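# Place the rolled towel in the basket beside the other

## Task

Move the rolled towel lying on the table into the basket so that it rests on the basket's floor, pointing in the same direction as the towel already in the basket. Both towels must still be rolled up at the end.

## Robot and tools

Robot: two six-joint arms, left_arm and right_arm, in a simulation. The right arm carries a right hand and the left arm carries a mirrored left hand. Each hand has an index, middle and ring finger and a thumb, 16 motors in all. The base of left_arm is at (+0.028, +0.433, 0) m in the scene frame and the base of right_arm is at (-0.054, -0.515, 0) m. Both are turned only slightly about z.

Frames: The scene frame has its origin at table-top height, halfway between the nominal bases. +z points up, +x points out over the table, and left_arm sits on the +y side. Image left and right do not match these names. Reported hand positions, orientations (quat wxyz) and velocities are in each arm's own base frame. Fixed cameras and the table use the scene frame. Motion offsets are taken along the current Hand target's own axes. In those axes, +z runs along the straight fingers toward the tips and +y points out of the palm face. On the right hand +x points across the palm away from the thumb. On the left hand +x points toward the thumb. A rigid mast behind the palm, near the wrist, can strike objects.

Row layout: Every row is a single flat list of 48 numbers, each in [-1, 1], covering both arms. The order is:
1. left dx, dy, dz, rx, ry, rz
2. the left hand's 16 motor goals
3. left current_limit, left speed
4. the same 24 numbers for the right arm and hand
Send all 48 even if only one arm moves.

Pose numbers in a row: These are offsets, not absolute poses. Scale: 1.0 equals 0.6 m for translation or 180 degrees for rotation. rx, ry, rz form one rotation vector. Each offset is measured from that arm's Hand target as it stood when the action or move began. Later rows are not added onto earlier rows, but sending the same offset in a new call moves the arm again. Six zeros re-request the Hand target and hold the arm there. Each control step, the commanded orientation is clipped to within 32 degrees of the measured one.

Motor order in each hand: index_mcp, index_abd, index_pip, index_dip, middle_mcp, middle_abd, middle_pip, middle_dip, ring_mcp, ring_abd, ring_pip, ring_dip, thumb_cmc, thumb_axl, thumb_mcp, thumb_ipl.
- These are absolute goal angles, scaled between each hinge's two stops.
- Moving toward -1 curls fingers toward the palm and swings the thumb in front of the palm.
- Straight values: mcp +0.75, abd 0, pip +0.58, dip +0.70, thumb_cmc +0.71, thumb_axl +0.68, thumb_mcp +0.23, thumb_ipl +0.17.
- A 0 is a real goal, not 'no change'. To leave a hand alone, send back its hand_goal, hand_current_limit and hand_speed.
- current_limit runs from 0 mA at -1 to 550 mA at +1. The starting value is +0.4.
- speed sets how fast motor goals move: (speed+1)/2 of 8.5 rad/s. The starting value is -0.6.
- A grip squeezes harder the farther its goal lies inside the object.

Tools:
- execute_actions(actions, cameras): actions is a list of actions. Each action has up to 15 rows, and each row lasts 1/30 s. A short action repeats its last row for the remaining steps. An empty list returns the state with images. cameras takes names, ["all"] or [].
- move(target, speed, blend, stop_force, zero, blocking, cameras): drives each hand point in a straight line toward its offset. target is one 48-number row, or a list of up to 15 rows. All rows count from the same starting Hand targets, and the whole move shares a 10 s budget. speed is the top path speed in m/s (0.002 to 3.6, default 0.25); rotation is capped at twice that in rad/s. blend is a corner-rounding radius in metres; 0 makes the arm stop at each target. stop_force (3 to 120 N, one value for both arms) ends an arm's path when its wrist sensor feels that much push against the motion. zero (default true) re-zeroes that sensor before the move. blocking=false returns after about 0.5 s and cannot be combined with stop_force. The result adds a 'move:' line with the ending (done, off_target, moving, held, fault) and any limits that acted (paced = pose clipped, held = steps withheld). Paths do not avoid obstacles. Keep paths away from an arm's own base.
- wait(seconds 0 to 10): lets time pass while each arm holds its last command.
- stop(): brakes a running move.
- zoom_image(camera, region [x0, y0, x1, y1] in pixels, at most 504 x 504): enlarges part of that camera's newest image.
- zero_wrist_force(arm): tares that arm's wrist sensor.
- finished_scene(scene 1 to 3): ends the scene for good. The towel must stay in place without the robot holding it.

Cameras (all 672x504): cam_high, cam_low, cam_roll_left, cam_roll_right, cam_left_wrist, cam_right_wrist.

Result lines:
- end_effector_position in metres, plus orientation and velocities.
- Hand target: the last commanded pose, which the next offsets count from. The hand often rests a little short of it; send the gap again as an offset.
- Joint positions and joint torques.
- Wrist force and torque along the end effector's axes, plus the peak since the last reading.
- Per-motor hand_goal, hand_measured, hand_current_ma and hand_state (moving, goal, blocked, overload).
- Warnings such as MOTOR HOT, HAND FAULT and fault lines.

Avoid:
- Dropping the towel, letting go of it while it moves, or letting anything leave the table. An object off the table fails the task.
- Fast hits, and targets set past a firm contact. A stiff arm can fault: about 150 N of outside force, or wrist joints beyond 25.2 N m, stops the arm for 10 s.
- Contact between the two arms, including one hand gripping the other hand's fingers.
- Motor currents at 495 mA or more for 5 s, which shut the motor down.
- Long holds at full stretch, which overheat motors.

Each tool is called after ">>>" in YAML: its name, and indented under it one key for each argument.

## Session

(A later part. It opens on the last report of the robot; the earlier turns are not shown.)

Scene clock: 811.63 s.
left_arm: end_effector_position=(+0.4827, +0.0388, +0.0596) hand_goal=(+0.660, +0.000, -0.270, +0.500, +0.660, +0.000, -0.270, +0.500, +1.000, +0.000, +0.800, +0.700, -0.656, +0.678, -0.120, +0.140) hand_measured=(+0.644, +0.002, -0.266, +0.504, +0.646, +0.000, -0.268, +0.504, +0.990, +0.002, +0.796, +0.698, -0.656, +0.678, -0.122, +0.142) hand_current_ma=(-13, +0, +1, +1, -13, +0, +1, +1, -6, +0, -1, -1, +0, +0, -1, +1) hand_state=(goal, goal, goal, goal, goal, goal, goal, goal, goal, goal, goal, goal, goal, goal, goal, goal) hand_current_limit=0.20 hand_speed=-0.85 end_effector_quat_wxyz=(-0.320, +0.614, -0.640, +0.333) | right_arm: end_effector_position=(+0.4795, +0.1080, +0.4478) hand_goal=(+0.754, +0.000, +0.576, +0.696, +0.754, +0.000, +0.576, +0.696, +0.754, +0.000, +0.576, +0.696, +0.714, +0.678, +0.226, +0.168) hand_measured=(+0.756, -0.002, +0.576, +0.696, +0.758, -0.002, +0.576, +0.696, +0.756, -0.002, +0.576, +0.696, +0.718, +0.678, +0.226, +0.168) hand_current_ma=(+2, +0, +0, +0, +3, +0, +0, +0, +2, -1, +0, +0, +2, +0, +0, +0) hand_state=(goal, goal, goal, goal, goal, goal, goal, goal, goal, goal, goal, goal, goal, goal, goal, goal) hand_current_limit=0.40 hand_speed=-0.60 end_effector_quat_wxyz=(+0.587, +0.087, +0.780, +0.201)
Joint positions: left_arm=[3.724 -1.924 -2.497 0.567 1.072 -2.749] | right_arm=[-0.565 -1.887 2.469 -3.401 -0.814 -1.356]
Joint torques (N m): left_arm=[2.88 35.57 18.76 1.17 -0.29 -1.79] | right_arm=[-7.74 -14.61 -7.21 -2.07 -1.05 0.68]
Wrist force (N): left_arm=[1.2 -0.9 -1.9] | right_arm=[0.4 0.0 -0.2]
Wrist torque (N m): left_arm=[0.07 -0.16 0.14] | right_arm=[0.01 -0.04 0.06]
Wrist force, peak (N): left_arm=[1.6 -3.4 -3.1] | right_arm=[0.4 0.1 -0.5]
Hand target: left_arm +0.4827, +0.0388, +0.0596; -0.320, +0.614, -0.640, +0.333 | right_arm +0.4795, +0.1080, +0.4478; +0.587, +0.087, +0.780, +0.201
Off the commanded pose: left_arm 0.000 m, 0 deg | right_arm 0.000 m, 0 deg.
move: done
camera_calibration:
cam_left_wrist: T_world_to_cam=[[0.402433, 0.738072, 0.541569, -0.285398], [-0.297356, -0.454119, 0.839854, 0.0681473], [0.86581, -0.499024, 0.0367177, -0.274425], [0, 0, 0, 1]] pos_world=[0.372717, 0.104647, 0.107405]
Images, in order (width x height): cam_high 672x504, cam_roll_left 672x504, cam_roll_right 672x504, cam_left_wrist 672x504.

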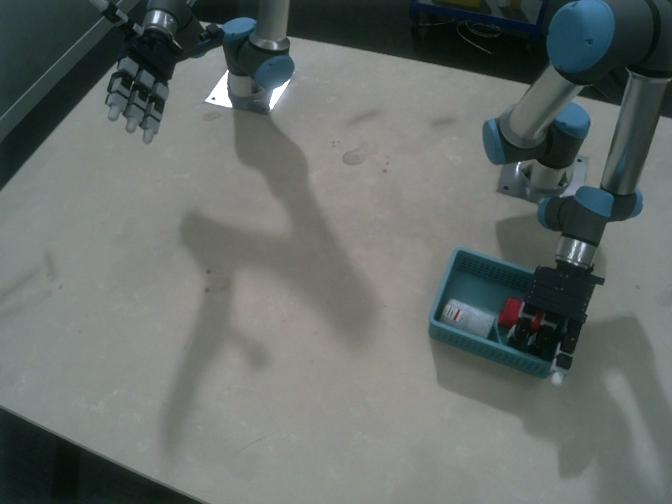

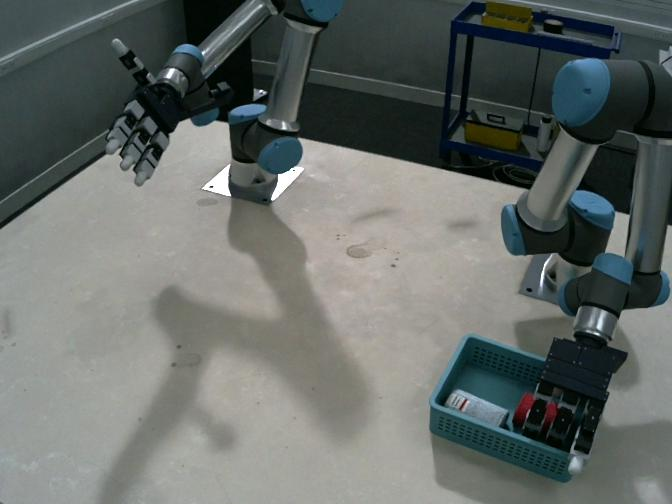

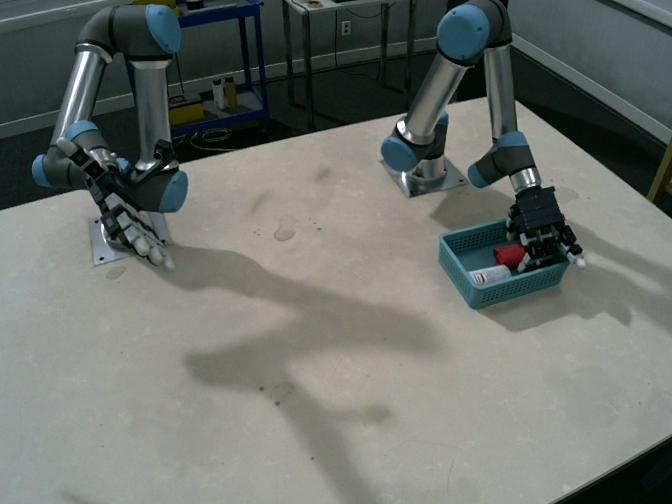

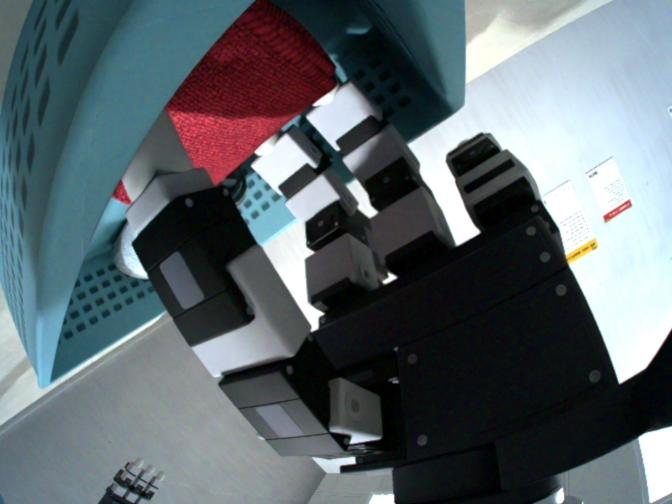

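>>> move:
  target:
    - [0,0,0,0,0,0,0.66,0,-0.27,0.86,0.66,0,-0.27,0.86,1.0,0,0.8,0.7,-0.657,0.678,-0.12,0.14,0.2,-0.7,0,0,0,0,0,0,0.754,0,0.576,0.696,0.754,0,0.576,0.696,0.754,0,0.576,0.696,0.714,0.678,0.226,0.168,0.4,-0.6]
    - [0,-0.041,-0.0287,0,0,0,0.66,0,-0.27,0.86,0.66,0,-0.27,0.86,1.0,0,0.8,0.7,-0.657,0.678,-0.12,0.14,0.2,-0.7,0,0,0,0,0,0,0.754,0,0.576,0.696,0.754,0,0.576,0.696,0.754,0,0.576,0.696,0.714,0.678,0.226,0.168,0.4,-0.6]
  speed: 0.05
  cameras: ["cam_high","cam_roll_left","cam_roll_right","cam_left_wrist"]

>>> zoom_image:
  camera: "cam_roll_right"
  region: [480, 220, 580, 320]

>>> zoom_image:
  camera: "cam_roll_left"
  region: [420, 310, 620, 490]

Scene clock: 835.87 s.
left_arm: end_effector_position=(+0.4828, +0.0388, +0.0897) hand_goal=(+0.660, +0.000, -0.270, +0.860, +0.660, +0.000, -0.270, +0.860, +1.000, +0.000, +0.800, +0.700, -0.656, +0.678, -0.120, +0.140) hand_measured=(+0.646, +0.002, -0.268, +0.858, +0.646, +0.000, -0.268, +0.858, +0.990, +0.002, +0.796, +0.698, -0.656, +0.678, -0.122, +0.142) hand_current_ma=(-13, +0, +1, -1, -13, +0, +1, -1, -6, +0, -1, -1, +0, +0, -1, +1) hand_state=(goal, goal, goal, goal, goal, goal, goal, goal, goal, goal, goal, goal, goal, goal, goal, goal) hand_current_limit=0.20 hand_speed=-0.70 end_effector_quat_wxyz=(-0.320, +0.614, -0.640, +0.333) | right_arm: end_effector_position=(+0.4795, +0.1080, +0.4478) hand_goal=(+0.754, +0.000, +0.576, +0.696, +0.754, +0.000, +0.576, +0.696, +0.754, +0.000, +0.576, +0.696, +0.714, +0.678, +0.226, +0.168) hand_measured=(+0.756, -0.002, +0.576, +0.696, +0.758, -0.002, +0.576, +0.696, +0.756, -0.002, +0.576, +0.696, +0.718, +0.678, +0.226, +0.168) hand_current_ma=(+2, +0, +0, +0, +3, +0, +0, +0, +2, -1, +0, +0, +2, +0, +0, +0) hand_state=(goal, goal, goal, goal, goal, goal, goal, goal, goal, goal, goal, goal, goal, goal, goal, goal) hand_current_limit=0.40 hand_speed=-0.60 end_effector_quat_wxyz=(+0.587, +0.087, +0.780, +0.201)
Joint positions: left_arm=[3.724 -1.814 -2.486 0.446 1.072 -2.749] | right_arm=[-0.565 -1.887 2.469 -3.401 -0.814 -1.356]
Joint torques (N m): left_arm=[-4.47 23.31 -0.47 3.79 1.41 2.1] | right_arm=[-8.37 -14.08 -6.82 -2.4 -1.03 0.5]
Wrist force (N): left_arm=[1.5 -0.9 -1.8] | right_arm=[0.2 -0.2 -0.4]
Wrist torque (N m): left_arm=[0.07 -0.21 0.18] | right_arm=[0.00 -0.02 0.04]
Wrist force, peak (N): left_arm=[1.3 -1.6 -2.2] | right_arm=[0.4 -0.3 -0.4]
Hand target: left_arm +0.4827, +0.0388, +0.0896; -0.320, +0.614, -0.640, +0.333 | right_arm +0.4795, +0.1080, +0.4478; +0.587, +0.087, +0.780, +0.201
Off the commanded pose: left_arm 0.000 m, 0 deg | right_arm 0.000 m, 0 deg.
move: done
camera_calibration:
cam_left_wrist: T_world_to_cam=[[0.402241, 0.738021, 0.541782, -0.301691], [-0.297493, -0.454293, 0.839712, 0.042986], [0.865852, -0.498943, 0.0368211, -0.275655], [0, 0, 0, 1]] pos_world=[0.372817, 0.104647, 0.137505]
Images, in order (width x height): cam_high 672x504, cam_roll_left 672x504, cam_roll_right 672x504, cam_left_wrist 672x504.

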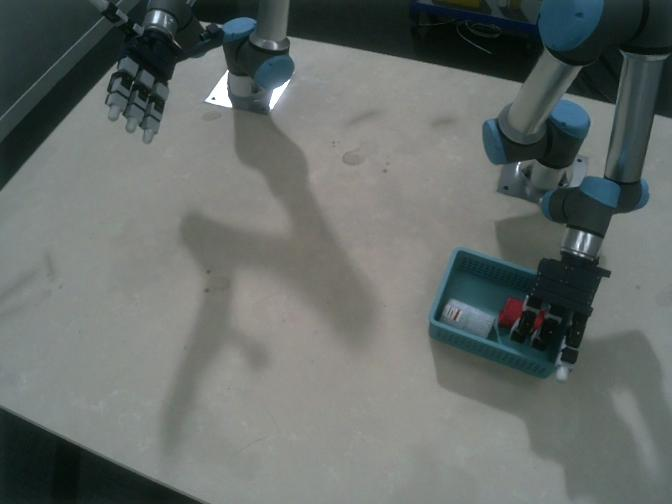

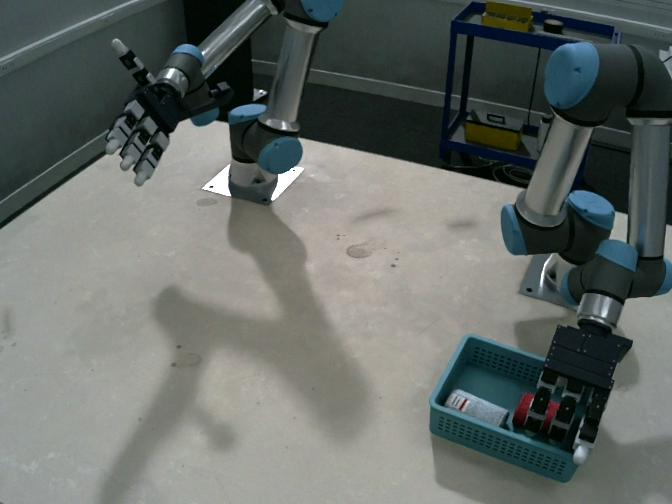

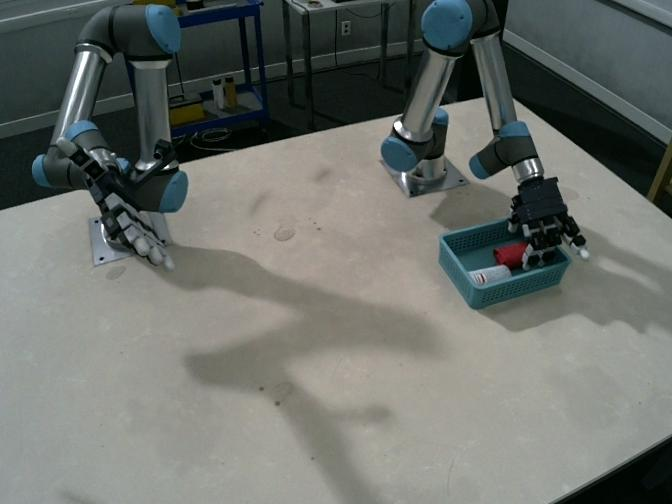

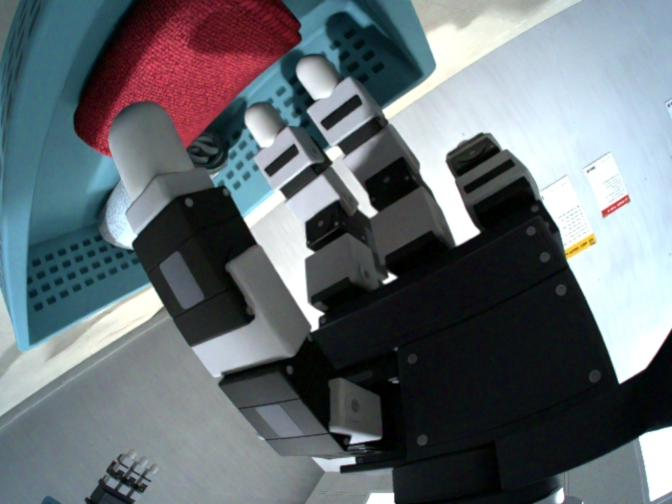

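Scaled by 5.040 from the camera's 672x504 image, which has a finer 960x720 frame.

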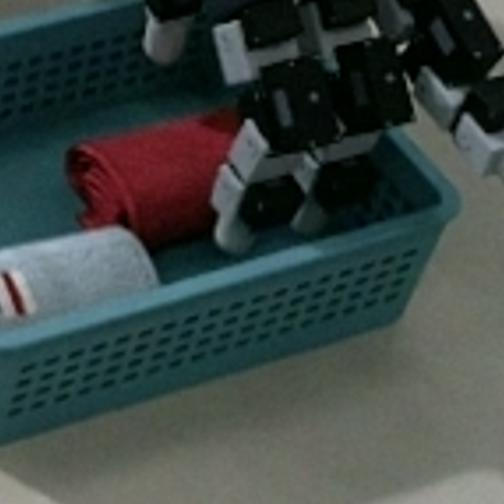

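Scaled by 2.520 from the camera's 672x504 image, which has a finer 960x720 frame.

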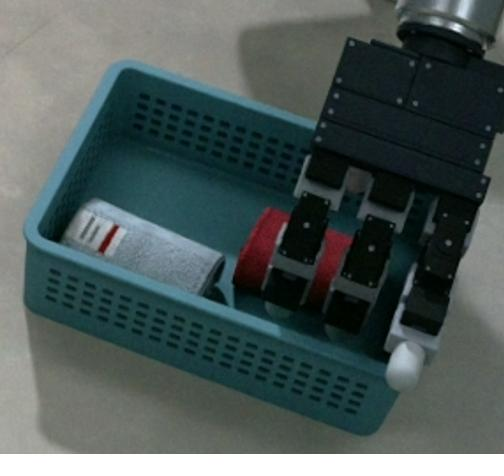

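>>> move:
  target: [0,-0.273,-0.191,0,0,0,0.66,0,-0.27,0.86,0.66,0,-0.27,0.86,1.0,0,0.8,0.7,-0.657,0.678,-0.12,0.14,0.2,-0.7,0,0,0,0,0,0,0.754,0,0.576,0.696,0.754,0,0.576,0.696,0.754,0,0.576,0.696,0.714,0.678,0.226,0.168,0.4,-0.6]
  speed: 0.2
  cameras: ["cam_high","cam_roll_left","cam_roll_right","cam_left_wrist"]

>>> zoom_image:
  camera: "cam_roll_right"
  region: [430, 200, 580, 320]

>>> zoom_image:
  camera: "cam_high"
  region: [420, 240, 600, 390]

Scene clock: 848.53 s.
left_arm: end_effector_position=(+0.4829, +0.0386, +0.2893) hand_goal=(+0.660, +0.000, -0.270, +0.860, +0.660, +0.000, -0.270, +0.860, +1.000, +0.000, +0.800, +0.700, -0.656, +0.678, -0.120, +0.140) hand_measured=(+0.646, +0.002, -0.268, +0.858, +0.646, +0.000, -0.268, +0.858, +0.990, +0.002, +0.796, +0.698, -0.656, +0.678, -0.122, +0.142) hand_current_ma=(-11, +0, +1, -1, -11, +0, +1, -1, -6, +0, -1, -1, +0, +0, -1, +1) hand_state=(goal, goal, goal, goal, goal, goal, goal, goal, goal, goal, goal, goal, goal, goal, goal, goal) hand_current_limit=0.20 hand_speed=-0.70 end_effector_quat_wxyz=(-0.320, +0.614, -0.641, +0.333) | right_arm: end_effector_position=(+0.4795, +0.1080, +0.4478) hand_goal=(+0.754, +0.000, +0.576, +0.696, +0.754, +0.000, +0.576, +0.696, +0.754, +0.000, +0.576, +0.696, +0.714, +0.678, +0.226, +0.168) hand_measured=(+0.756, -0.002, +0.576, +0.696, +0.758, -0.002, +0.576, +0.696, +0.756, -0.002, +0.576, +0.696, +0.718, +0.678, +0.226, +0.168) hand_current_ma=(+2, +0, +0, +0, +3, +0, +0, +0, +2, -1, +0, +0, +2, +0, +0, +0) hand_state=(goal, goal, goal, goal, goal, goal, goal, goal, goal, goal, goal, goal, goal, goal, goal, goal) hand_current_limit=0.40 hand_speed=-0.60 end_effector_quat_wxyz=(+0.587, +0.087, +0.780, +0.201)
Joint positions: left_arm=[3.723 -1.338 -2.225 -0.29 1.073 -2.75] | right_arm=[-0.565 -1.887 2.469 -3.401 -0.814 -1.356]
Joint torques (N m): left_arm=[6.49 23.5 33.36 1.14 -2.6 -1.59] | right_arm=[-7.56 -14.36 -6.11 -2.36 -1.02 0.65]
Wrist force (N): left_arm=[1.8 -1.2 -1.8] | right_arm=[0.2 -0.1 -0.3]
Wrist torque (N m): left_arm=[0.09 -0.27 0.12] | right_arm=[0.01 -0.01 0.04]
Wrist force, peak (N): left_arm=[2.0 -2.9 -3.1] | right_arm=[0.7 0.0 -0.3]
Hand target: left_arm +0.4830, +0.0386, +0.2895; -0.320, +0.614, -0.640, +0.333 | right_arm +0.4795, +0.1080, +0.4478; +0.587, +0.087, +0.780, +0.201
Off the commanded pose: left_arm 0.000 m, 0 deg | right_arm 0.000 m, 0 deg.
move: done
camera_calibration:
cam_left_wrist: T_world_to_cam=[[0.402516, 0.738003, 0.541602, -0.409818], [-0.297225, -0.454229, 0.839841, -0.124916], [0.865817, -0.499027, 0.0365183, -0.283071], [0, 0, 0, 1]] pos_world=[0.372917, 0.104447, 0.337205]
Images, in order (width x height): cam_high 672x504, cam_roll_left 672x504, cam_roll_right 672x504, cam_left_wrist 672x504.

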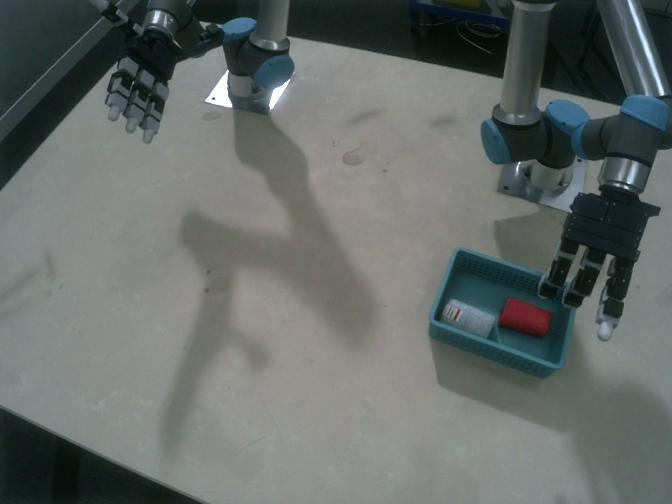

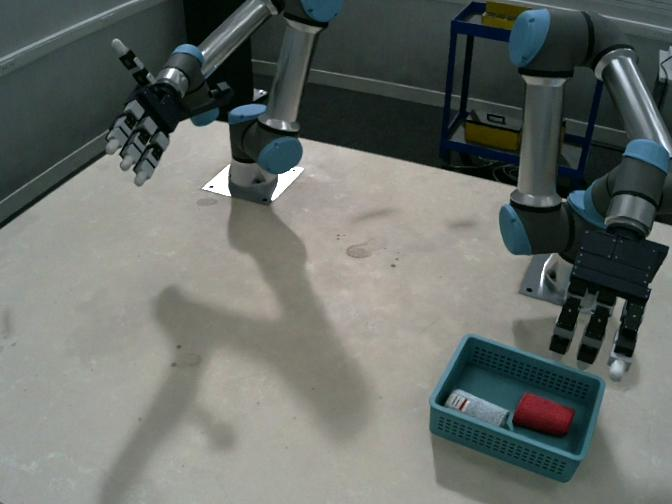

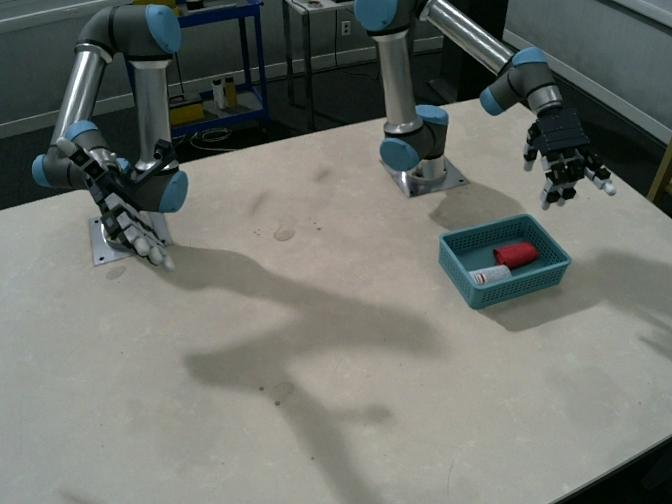

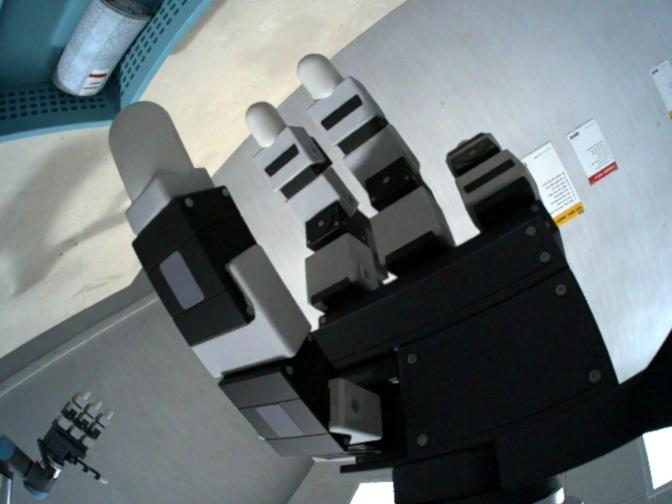

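Scaled by 3.360 from the camera's 672x504 image, which has a finer 960x720 frame.

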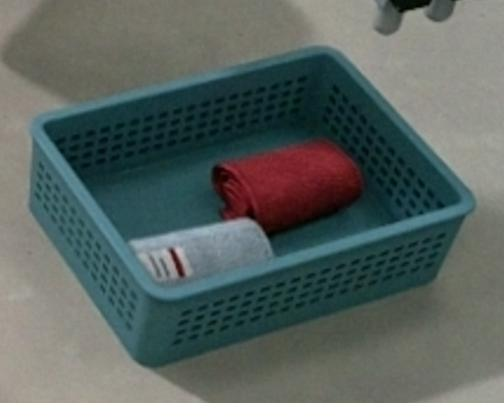

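Scaled by 2.800 from the camera's 672x504 image, which has a finer 960x720 frame.

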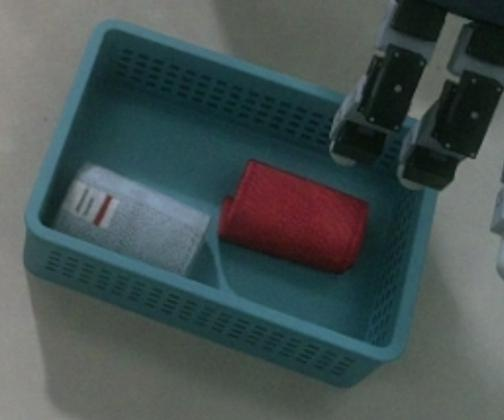

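Parallel placement, still rolled. Finish the scene.

>>> finished_scene:
  scene: 1

The scene is finished: the task was done.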